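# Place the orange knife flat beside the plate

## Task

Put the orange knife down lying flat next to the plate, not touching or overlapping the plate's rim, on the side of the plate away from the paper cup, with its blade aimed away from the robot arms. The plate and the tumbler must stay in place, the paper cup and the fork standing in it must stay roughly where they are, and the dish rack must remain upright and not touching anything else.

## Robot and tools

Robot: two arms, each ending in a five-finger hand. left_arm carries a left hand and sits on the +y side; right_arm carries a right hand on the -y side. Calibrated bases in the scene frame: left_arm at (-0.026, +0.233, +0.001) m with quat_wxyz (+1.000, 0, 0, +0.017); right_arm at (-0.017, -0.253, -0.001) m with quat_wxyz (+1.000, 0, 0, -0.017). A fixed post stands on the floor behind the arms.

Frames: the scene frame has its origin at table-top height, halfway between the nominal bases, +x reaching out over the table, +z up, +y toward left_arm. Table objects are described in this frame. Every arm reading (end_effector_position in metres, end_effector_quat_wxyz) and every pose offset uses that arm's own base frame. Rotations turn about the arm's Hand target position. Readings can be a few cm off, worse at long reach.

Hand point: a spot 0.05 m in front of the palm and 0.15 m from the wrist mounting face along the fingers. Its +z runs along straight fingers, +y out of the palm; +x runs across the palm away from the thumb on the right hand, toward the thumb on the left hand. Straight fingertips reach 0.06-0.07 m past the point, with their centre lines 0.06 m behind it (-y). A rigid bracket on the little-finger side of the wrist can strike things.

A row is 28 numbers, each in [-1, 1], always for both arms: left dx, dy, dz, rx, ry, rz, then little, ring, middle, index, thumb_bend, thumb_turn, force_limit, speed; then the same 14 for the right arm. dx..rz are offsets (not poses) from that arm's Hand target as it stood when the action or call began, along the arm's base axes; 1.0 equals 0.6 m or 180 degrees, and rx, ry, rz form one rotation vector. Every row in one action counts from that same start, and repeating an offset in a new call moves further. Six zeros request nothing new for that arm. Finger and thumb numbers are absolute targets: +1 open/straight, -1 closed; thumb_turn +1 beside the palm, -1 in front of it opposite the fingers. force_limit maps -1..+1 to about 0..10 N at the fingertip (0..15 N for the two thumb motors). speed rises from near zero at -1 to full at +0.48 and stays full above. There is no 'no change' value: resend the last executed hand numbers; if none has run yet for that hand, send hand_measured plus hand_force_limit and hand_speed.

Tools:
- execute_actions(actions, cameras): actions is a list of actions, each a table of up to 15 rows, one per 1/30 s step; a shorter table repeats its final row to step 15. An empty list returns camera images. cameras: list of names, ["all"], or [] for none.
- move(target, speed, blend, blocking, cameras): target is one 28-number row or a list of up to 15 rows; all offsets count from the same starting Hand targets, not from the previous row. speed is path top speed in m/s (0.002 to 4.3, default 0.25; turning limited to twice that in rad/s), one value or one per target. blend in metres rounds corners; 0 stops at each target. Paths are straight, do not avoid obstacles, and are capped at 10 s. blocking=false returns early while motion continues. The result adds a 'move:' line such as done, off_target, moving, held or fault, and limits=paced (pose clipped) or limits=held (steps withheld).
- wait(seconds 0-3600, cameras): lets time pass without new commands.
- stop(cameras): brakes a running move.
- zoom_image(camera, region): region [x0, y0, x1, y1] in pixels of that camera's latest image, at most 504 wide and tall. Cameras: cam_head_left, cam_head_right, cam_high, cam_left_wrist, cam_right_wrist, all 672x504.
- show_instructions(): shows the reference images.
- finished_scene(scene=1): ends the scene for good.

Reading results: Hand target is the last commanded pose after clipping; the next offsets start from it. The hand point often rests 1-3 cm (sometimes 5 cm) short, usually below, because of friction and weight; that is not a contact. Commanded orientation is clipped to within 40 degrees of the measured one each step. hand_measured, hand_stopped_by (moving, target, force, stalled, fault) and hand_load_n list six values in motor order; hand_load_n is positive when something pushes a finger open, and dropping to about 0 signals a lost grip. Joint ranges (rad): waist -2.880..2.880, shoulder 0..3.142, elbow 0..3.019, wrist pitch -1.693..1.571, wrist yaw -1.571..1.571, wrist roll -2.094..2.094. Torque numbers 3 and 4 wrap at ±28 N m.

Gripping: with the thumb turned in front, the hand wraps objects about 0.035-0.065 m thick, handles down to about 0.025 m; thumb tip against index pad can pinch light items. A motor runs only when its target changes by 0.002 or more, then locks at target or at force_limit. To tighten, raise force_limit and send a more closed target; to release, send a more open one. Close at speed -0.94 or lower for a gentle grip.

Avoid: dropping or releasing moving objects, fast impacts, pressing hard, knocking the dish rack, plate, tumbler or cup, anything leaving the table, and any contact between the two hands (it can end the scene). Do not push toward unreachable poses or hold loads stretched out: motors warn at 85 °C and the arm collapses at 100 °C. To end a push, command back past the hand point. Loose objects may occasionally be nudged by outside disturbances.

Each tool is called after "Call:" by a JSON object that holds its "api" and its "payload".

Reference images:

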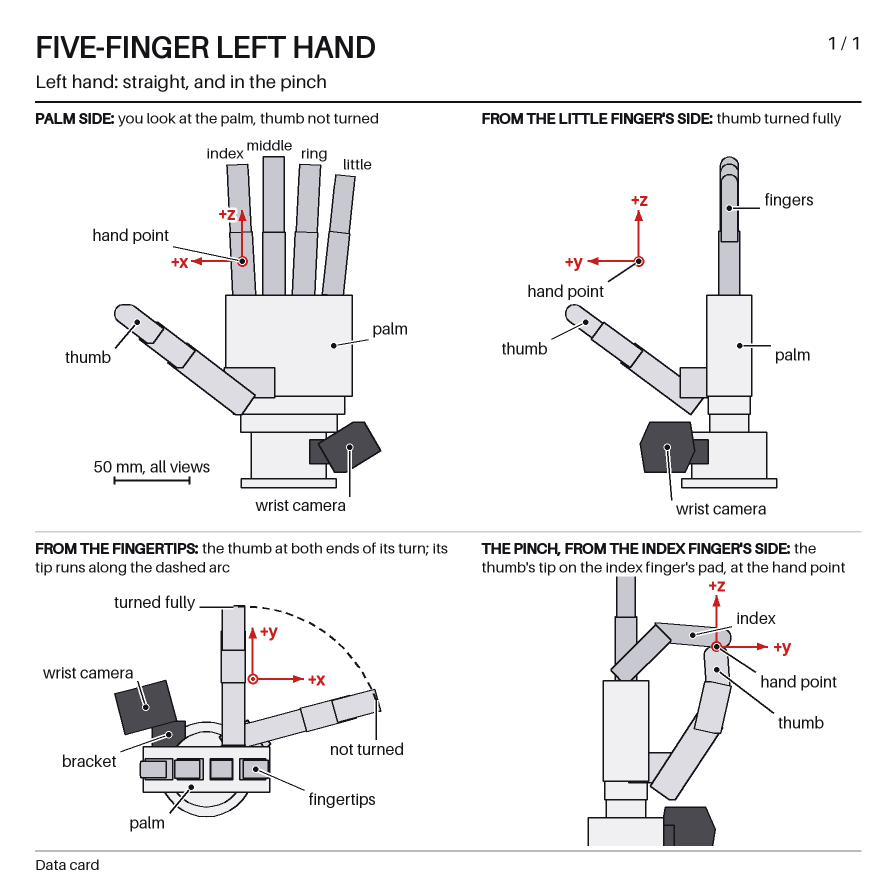

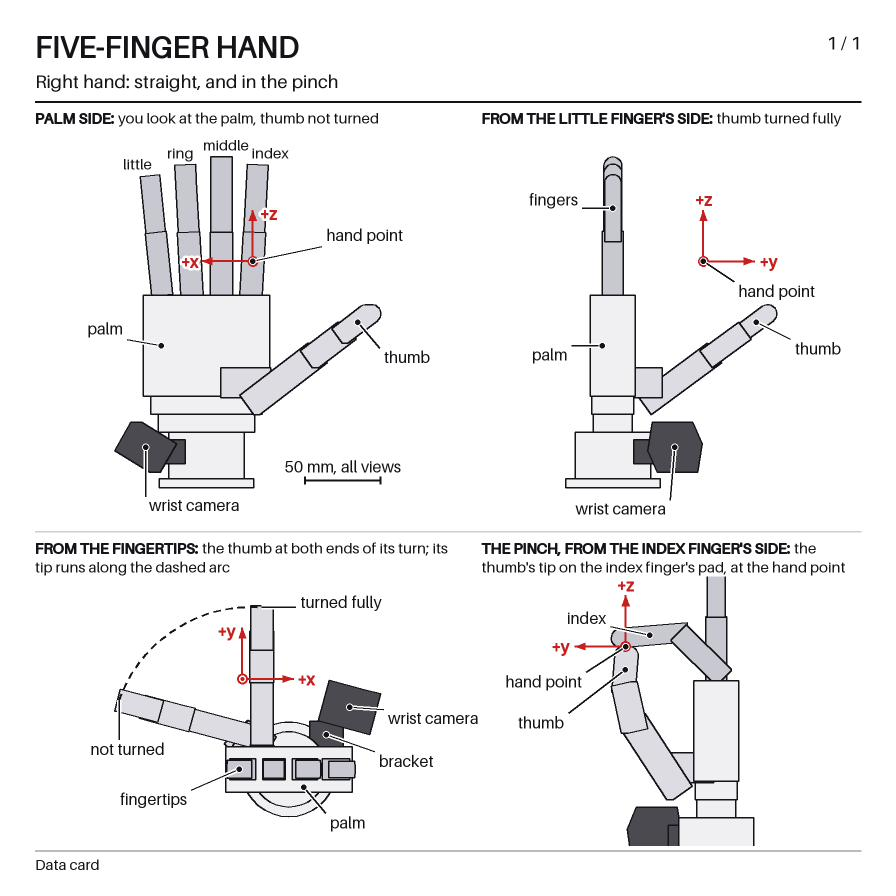

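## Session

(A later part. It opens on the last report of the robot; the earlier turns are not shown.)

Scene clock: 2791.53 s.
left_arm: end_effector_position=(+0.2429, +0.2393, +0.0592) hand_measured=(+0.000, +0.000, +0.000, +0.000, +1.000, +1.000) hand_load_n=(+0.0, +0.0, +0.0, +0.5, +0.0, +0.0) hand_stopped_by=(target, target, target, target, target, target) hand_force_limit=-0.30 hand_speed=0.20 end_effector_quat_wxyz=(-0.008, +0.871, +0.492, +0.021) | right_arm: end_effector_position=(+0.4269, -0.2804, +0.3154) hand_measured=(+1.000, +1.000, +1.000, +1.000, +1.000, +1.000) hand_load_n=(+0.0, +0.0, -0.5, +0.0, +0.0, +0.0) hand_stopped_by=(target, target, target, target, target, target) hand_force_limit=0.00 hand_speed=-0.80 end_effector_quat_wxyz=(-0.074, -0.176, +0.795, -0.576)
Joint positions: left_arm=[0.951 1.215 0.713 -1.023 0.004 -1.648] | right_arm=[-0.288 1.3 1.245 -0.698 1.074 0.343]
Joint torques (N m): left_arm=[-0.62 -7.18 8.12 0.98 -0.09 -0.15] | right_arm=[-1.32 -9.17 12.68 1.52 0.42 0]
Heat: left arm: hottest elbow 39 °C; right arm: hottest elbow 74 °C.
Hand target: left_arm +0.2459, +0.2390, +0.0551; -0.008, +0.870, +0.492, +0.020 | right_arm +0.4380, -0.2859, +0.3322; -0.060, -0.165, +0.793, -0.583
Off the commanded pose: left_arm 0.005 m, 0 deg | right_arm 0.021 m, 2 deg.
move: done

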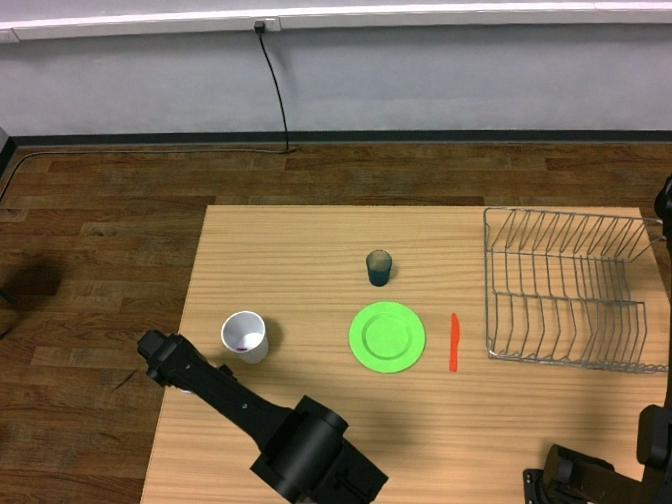

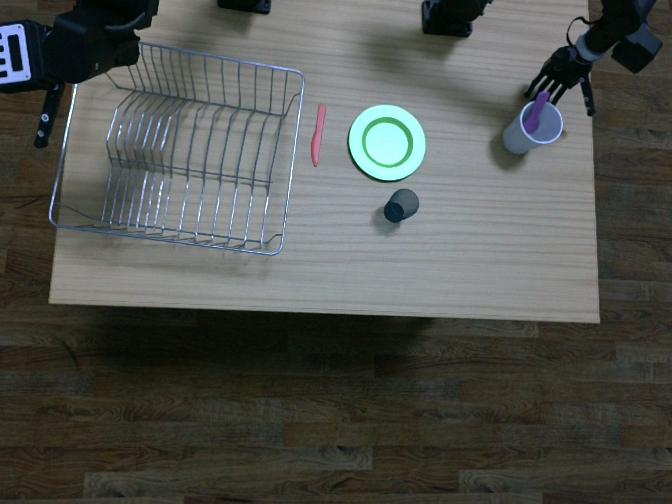

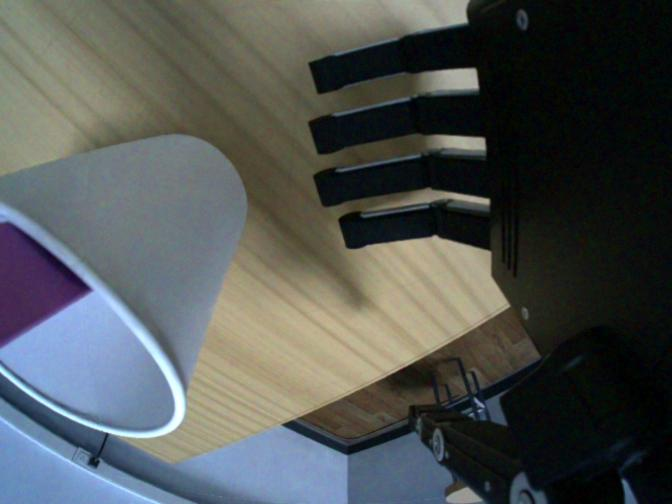

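Call:
{"api": "move", "payload": {"target": [0.057,-0.034,0,0,0,0,0,0,0,0,1,1,-0.3,0.2,0,0,0,0,0,0,1,1,1,1,1,1,0,-0.8], "speed": 0.05, "cameras": ["cam_high","cam_left_wrist"]}}

Scene clock: 2801.70 s.
left_arm: end_effector_position=(+0.2725, +0.2144, +0.0540) hand_measured=(+0.000, +0.000, +0.000, +0.000, +1.000, +1.000) hand_load_n=(+0.0, +0.0, +0.0, +0.0, +0.0, +0.0) hand_stopped_by=(target, target, target, target, target, target) hand_force_limit=-0.30 hand_speed=0.20 end_effector_quat_wxyz=(-0.005, +0.871, +0.492, +0.015) | right_arm: end_effector_position=(+0.4269, -0.2804, +0.3154) hand_measured=(+1.000, +1.000, +1.000, +1.000, +1.000, +1.000) hand_load_n=(+0.0, +0.0, +0.0, +0.0, +0.0, +0.0) hand_stopped_by=(target, target, target, target, target, target) hand_force_limit=0.00 hand_speed=-0.80 end_effector_quat_wxyz=(-0.074, -0.176, +0.795, -0.576)
Joint positions: left_arm=[0.819 1.232 0.713 -1.02 -0.002 -1.78] | right_arm=[-0.288 1.3 1.245 -0.698 1.074 0.343]
Joint torques (N m): left_arm=[-0.62 -7.36 9.26 0.98 -0.11 -0.14] | right_arm=[-0.67 -9.35 12.55 1.51 0.4 -0.01]
Heat: left arm: hottest elbow 39 °C; right arm: hottest elbow 74 °C.
Hand target: left_arm +0.2801, +0.2186, +0.0551; -0.008, +0.870, +0.493, +0.020 | right_arm +0.4380, -0.2859, +0.3322; -0.060, -0.165, +0.793, -0.583
Off the commanded pose: left_arm 0.009 m, 1 deg | right_arm 0.021 m, 2 deg.
move: done

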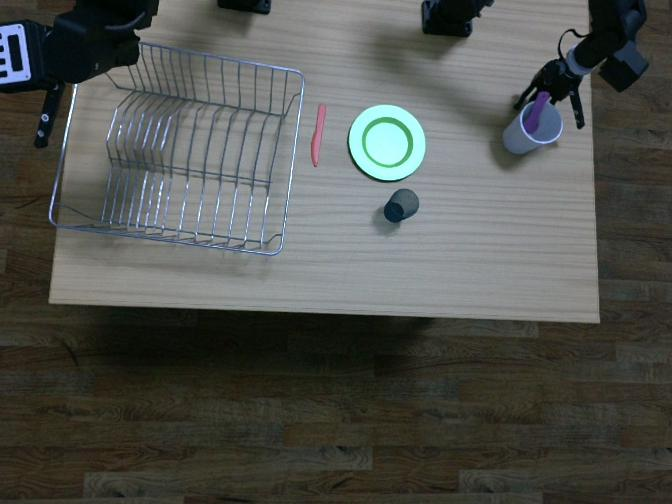

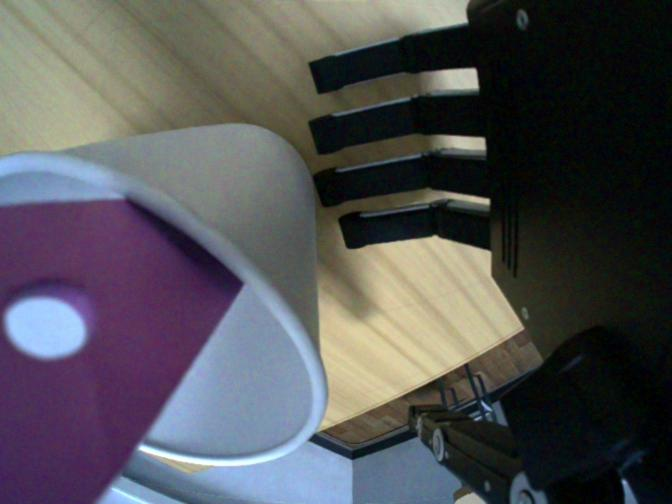

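Call:
{"api": "zoom_image", "payload": {"camera": "cam_high", "region": [470, 10, 672, 180]}}

Call:
{"api": "zoom_image", "payload": {"camera": "cam_left_wrist", "region": [0, 100, 400, 500]}}

Scaled by 2.495 from the camera's image (finer frame: 960x720).

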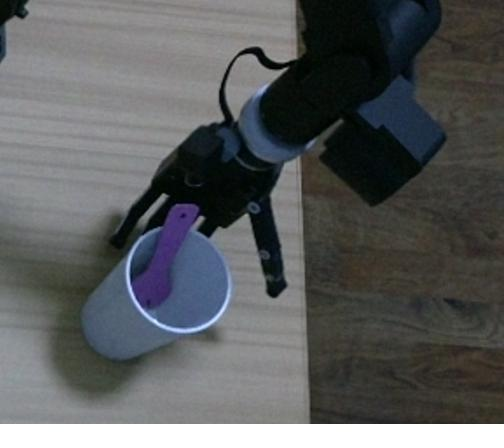

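Scaled by 1.260 from the camera's image (finer frame: 960x720).

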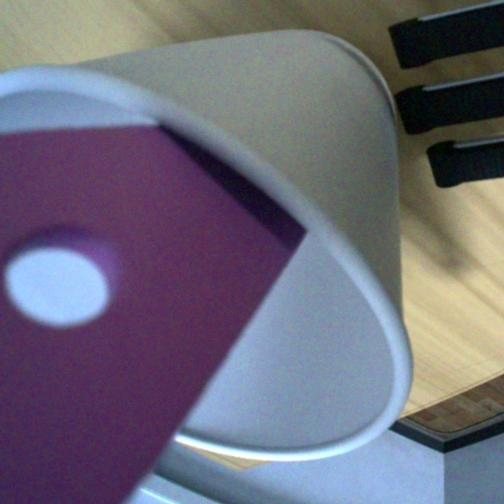

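Call:
{"api": "move", "payload": {"target": [[-0.036,0.021,0,0,0,0,0,0,0,0,1,1,-0.3,0.2,0,0,0,0,0,0,1,1,1,1,1,1,0,-0.8],[-0.036,0.021,0.008,-0.057,-0.096,0,0.1,0.1,0.1,0.1,1,1,-0.3,0.2,0,0,0,0,0,0,1,1,1,1,1,1,0,-0.8]], "speed": 0.08, "cameras": ["cam_head_left","cam_high","cam_left_wrist"]}}

Scene clock: 2851.00 s.
left_arm: end_effector_position=(+0.2608, +0.2282, +0.0639) hand_measured=(+0.100, +0.100, +0.100, +0.100, +1.000, +1.000) hand_load_n=(+0.0, +0.0, +0.0, +0.0, +0.0, +0.0) hand_stopped_by=(target, target, target, target, target, target) hand_force_limit=-0.30 hand_speed=0.20 end_effector_quat_wxyz=(+0.143, +0.855, +0.487, +0.106) | right_arm: end_effector_position=(+0.4269, -0.2804, +0.3154) hand_measured=(+1.000, +1.000, +1.000, +1.000, +1.000, +1.000) hand_load_n=(+0.0, +0.0, +0.0, +0.0, +0.0, +0.0) hand_stopped_by=(target, target, target, target, target, target) hand_force_limit=0.00 hand_speed=-0.80 end_effector_quat_wxyz=(-0.074, -0.176, +0.795, -0.576)
Joint positions: left_arm=[1.091 1.267 0.671 -0.951 0.356 -1.521] | right_arm=[-0.288 1.3 1.245 -0.698 1.074 0.343]
Joint torques (N m): left_arm=[0.79 -7.36 7.66 0.92 0.45 0.1] | right_arm=[-1.85 -8.7 12.67 1.46 0.39 -0.05]
Heat: left arm: hottest elbow 39 °C; right arm: hottest elbow 74 °C.
Hand target: left_arm +0.2585, +0.2312, +0.0599; +0.143, +0.854, +0.488, +0.106 | right_arm +0.4380, -0.2859, +0.3322; -0.060, -0.165, +0.793, -0.583
Off the commanded pose: left_arm 0.006 m, 0 deg | right_arm 0.021 m, 2 deg.
move: done

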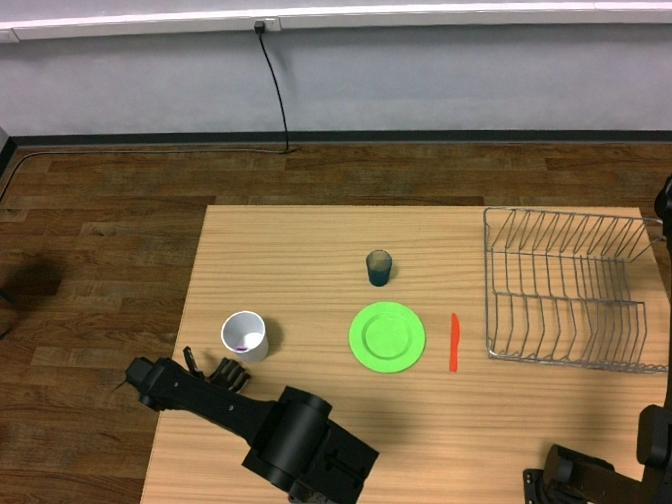

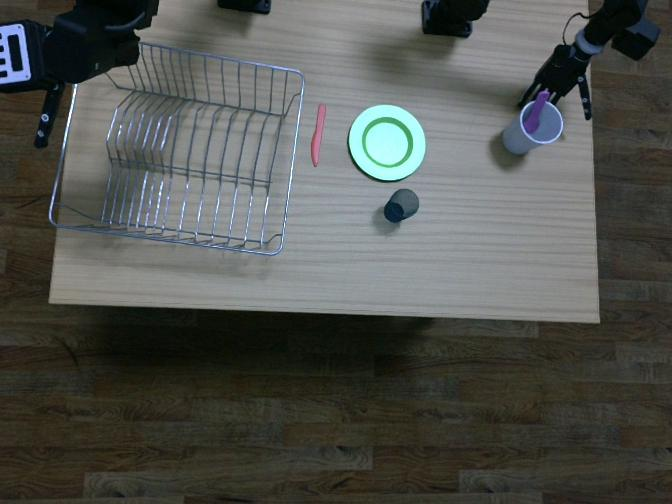

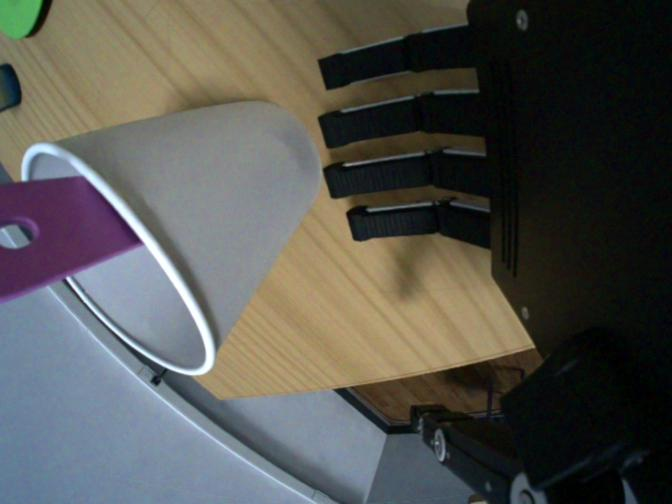

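Call:
{"api": "move", "payload": {"target": [0.043,-0.025,-0.005,0,0,0,0.1,0.1,0.1,0.1,1,1,-0.3,0.2,0,0,0,0,0,0,1,1,1,1,1,1,0,-0.8], "speed": 0.03, "cameras": ["cam_head_left","cam_high","cam_left_wrist"]}}

Scene clock: 2858.33 s.
left_arm: end_effector_position=(+0.2814, +0.2179, +0.0611) hand_measured=(+0.100, +0.100, +0.100, +0.100, +1.000, +1.000) hand_load_n=(+0.5, +0.0, +0.0, +0.0, +0.0, +0.0) hand_stopped_by=(target, target, target, target, target, target) hand_force_limit=-0.30 hand_speed=0.20 end_effector_quat_wxyz=(+0.143, +0.854, +0.488, +0.109) | right_arm: end_effector_position=(+0.4269, -0.2804, +0.3154) hand_measured=(+1.000, +1.000, +1.000, +1.000, +1.000, +1.000) hand_load_n=(+0.0, +0.0, +0.0, +0.0, +0.0, -0.5) hand_stopped_by=(target, target, target, target, target, target) hand_force_limit=0.00 hand_speed=-0.80 end_effector_quat_wxyz=(-0.074, -0.176, +0.795, -0.576)
Joint positions: left_arm=[1.014 1.267 0.66 -0.904 0.356 -1.605] | right_arm=[-0.288 1.3 1.245 -0.698 1.074 0.343]
Joint torques (N m): left_arm=[-0.79 -7.65 7.62 1.1 0.26 -0.14] | right_arm=[-1.32 -8.94 12.83 1.54 0.37 -0.05]
Heat: left arm: hottest elbow 38 °C; right arm: hottest elbow 75 °C.
Hand target: left_arm +0.2843, +0.2162, +0.0568; +0.143, +0.854, +0.488, +0.106 | right_arm +0.4380, -0.2859, +0.3322; -0.060, -0.165, +0.793, -0.583
Off the commanded pose: left_arm 0.005 m, 0 deg | right_arm 0.021 m, 2 deg.
move: done

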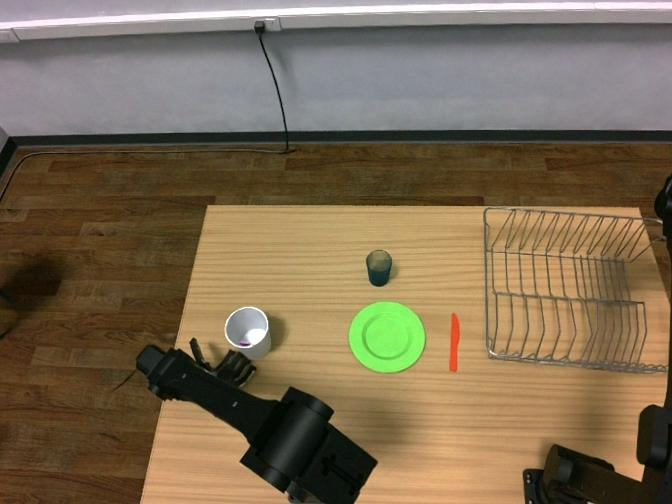

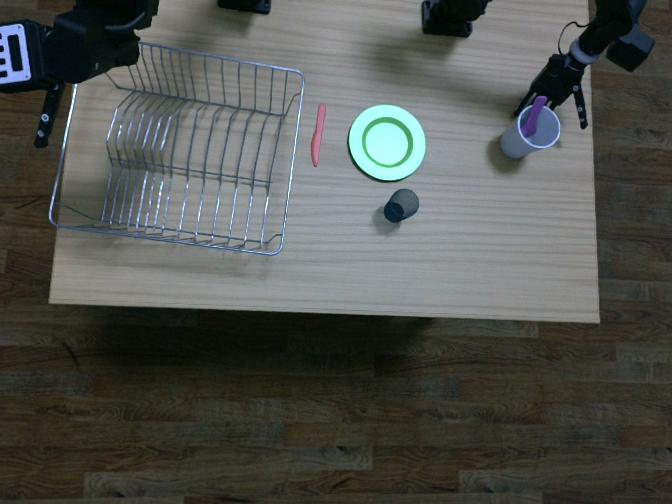

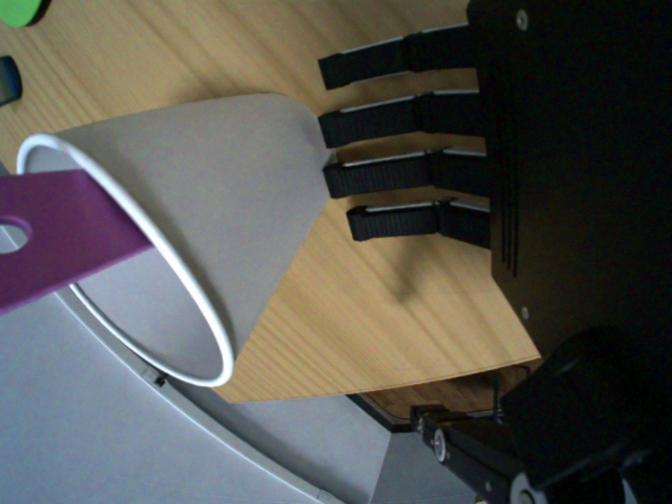

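Call:
{"api": "move", "payload": {"target": [0.040,-0.0235,0,0,0,0,0.1,0.1,0.1,0.1,1,1,-0.3,0.2,0,0,0,0,0,0,1,1,1,1,1,1,0,-0.8], "speed": 0.03, "cameras": ["cam_head_left","cam_high","cam_left_wrist"]}}

Scene clock: 2869.73 s.
left_arm: end_effector_position=(+0.3056, +0.2043, +0.0613) hand_measured=(+0.100, +0.100, +0.100, +0.100, +1.000, +1.000) hand_load_n=(+0.0, +0.5, +0.0, +0.0, +0.0, +0.0) hand_stopped_by=(target, target, target, target, target, target) hand_force_limit=-0.30 hand_speed=0.20 end_effector_quat_wxyz=(+0.143, +0.854, +0.488, +0.109) | right_arm: end_effector_position=(+0.4269, -0.2804, +0.3154) hand_measured=(+1.000, +1.000, +1.000, +1.000, +1.000, +1.000) hand_load_n=(+0.0, +0.0, +0.0, -0.5, +0.0, -0.5) hand_stopped_by=(target, target, target, target, target, target) hand_force_limit=0.00 hand_speed=-0.80 end_effector_quat_wxyz=(-0.074, -0.176, +0.795, -0.576)
Joint positions: left_arm=[0.919 1.267 0.66 -0.869 0.349 -1.706] | right_arm=[-0.288 1.3 1.245 -0.698 1.074 0.343]
Joint torques (N m): left_arm=[-0.79 -7.59 7.62 1.09 0.24 -0.15] | right_arm=[-0.85 -9 12.9 1.51 0.34 -0.02]
Heat: left arm: hottest elbow 37 °C; right arm: hottest elbow 75 °C.
Hand target: left_arm +0.3082, +0.2022, +0.0568; +0.143, +0.854, +0.488, +0.106 | right_arm +0.4380, -0.2859, +0.3322; -0.060, -0.165, +0.793, -0.583
Off the commanded pose: left_arm 0.006 m, 0 deg | right_arm 0.021 m, 2 deg.
move: done

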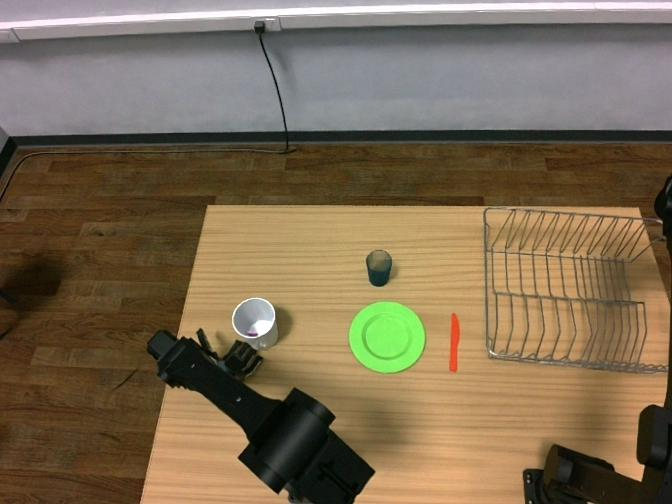

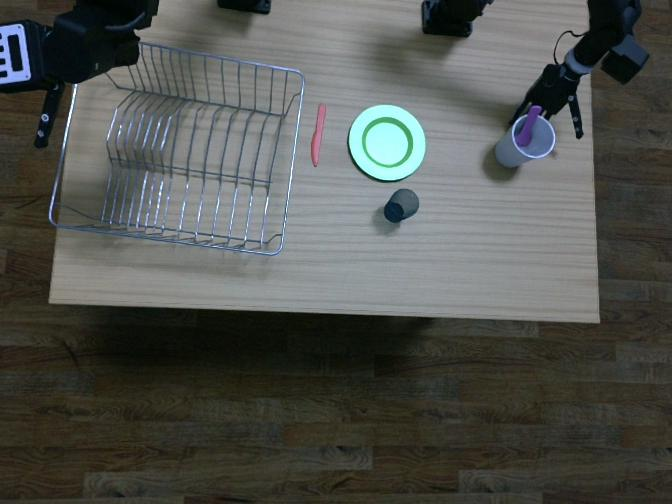

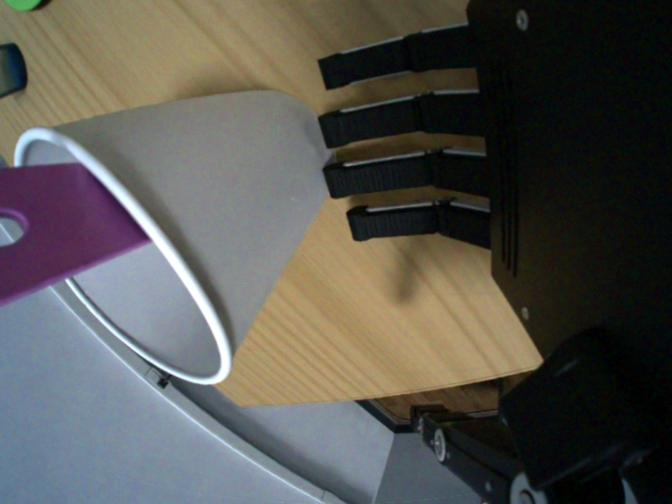

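Call:
{"api": "move", "payload": {"target": [[-0.1,0.059,0,0,0,0,0.1,0.1,0.1,0.1,1,1,-0.3,0.2,0,0,0,0,0,0,1,1,1,1,1,1,0,-0.8],[-0.1,0.059,0.3,0,0,0,0.1,0.1,0.1,0.1,1,1,-0.3,0.2,0,0,0,0,0,0,1,1,1,1,1,1,0,-0.8]], "speed": [0.06,0.2], "cameras": ["cam_head_left","cam_high"]}}

Scene clock: 2884.30 s.
left_arm: end_effector_position=(+0.2484, +0.2316, +0.2266) hand_measured=(+0.100, +0.100, +0.100, +0.100, +1.000, +1.000) hand_load_n=(+0.0, +0.0, +0.0, +0.0, +0.0, +0.0) hand_stopped_by=(target, target, target, target, target, target) hand_force_limit=-0.30 hand_speed=0.20 end_effector_quat_wxyz=(+0.148, +0.853, +0.490, +0.099) | right_arm: end_effector_position=(+0.4269, -0.2804, +0.3154) hand_measured=(+1.000, +1.000, +1.000, +1.000, +1.000, +1.000) hand_load_n=(+0.0, +0.0, -0.5, +0.0, +0.0, +0.0) hand_stopped_by=(target, target, target, target, target, target) hand_force_limit=0.00 hand_speed=-0.80 end_effector_quat_wxyz=(-0.074, -0.176, +0.795, -0.576)
Joint positions: left_arm=[1.134 1.104 1.003 -1.479 0.357 -1.478] | right_arm=[-0.288 1.3 1.245 -0.698 1.074 0.343]
Joint torques (N m): left_arm=[0.79 -7.3 11.32 -0.12 0.42 0.1] | right_arm=[-1.9 -9.47 12.71 1.51 0.38 0.01]
Heat: left arm: hottest elbow 36 °C; right arm: hottest elbow 75 °C.
Hand target: left_arm +0.2482, +0.2375, +0.2368; +0.143, +0.854, +0.488, +0.106 | right_arm +0.4380, -0.2859, +0.3322; -0.060, -0.165, +0.793, -0.583
Off the commanded pose: left_arm 0.012 m, 1 deg | right_arm 0.021 m, 2 deg.
move: off_target (left_arm)

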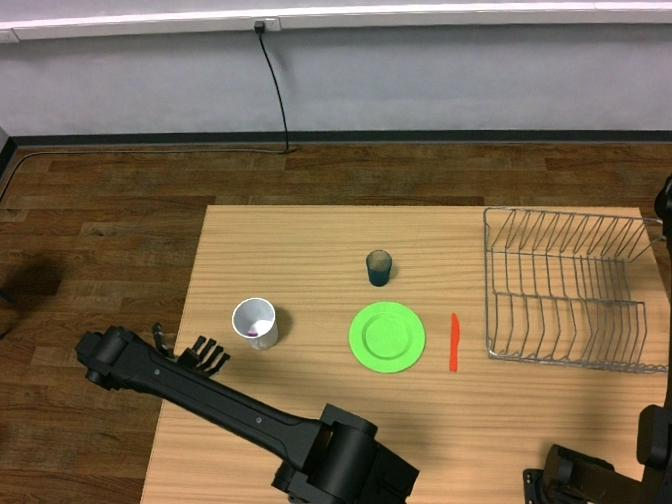

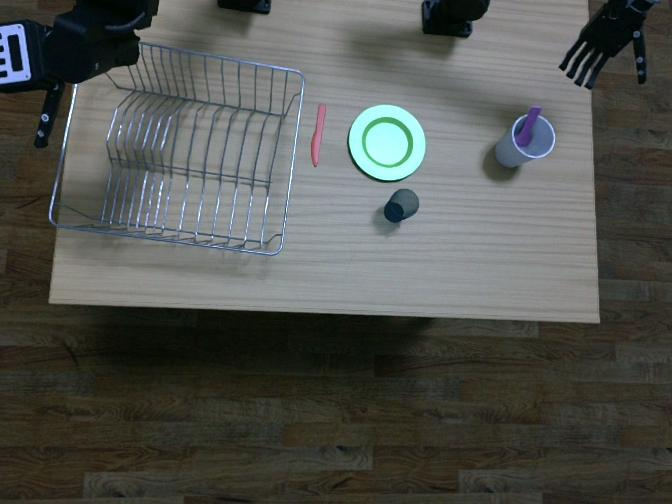

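Call:
{"api": "finished_scene", "payload": {}}

The scene is finished: the task was done.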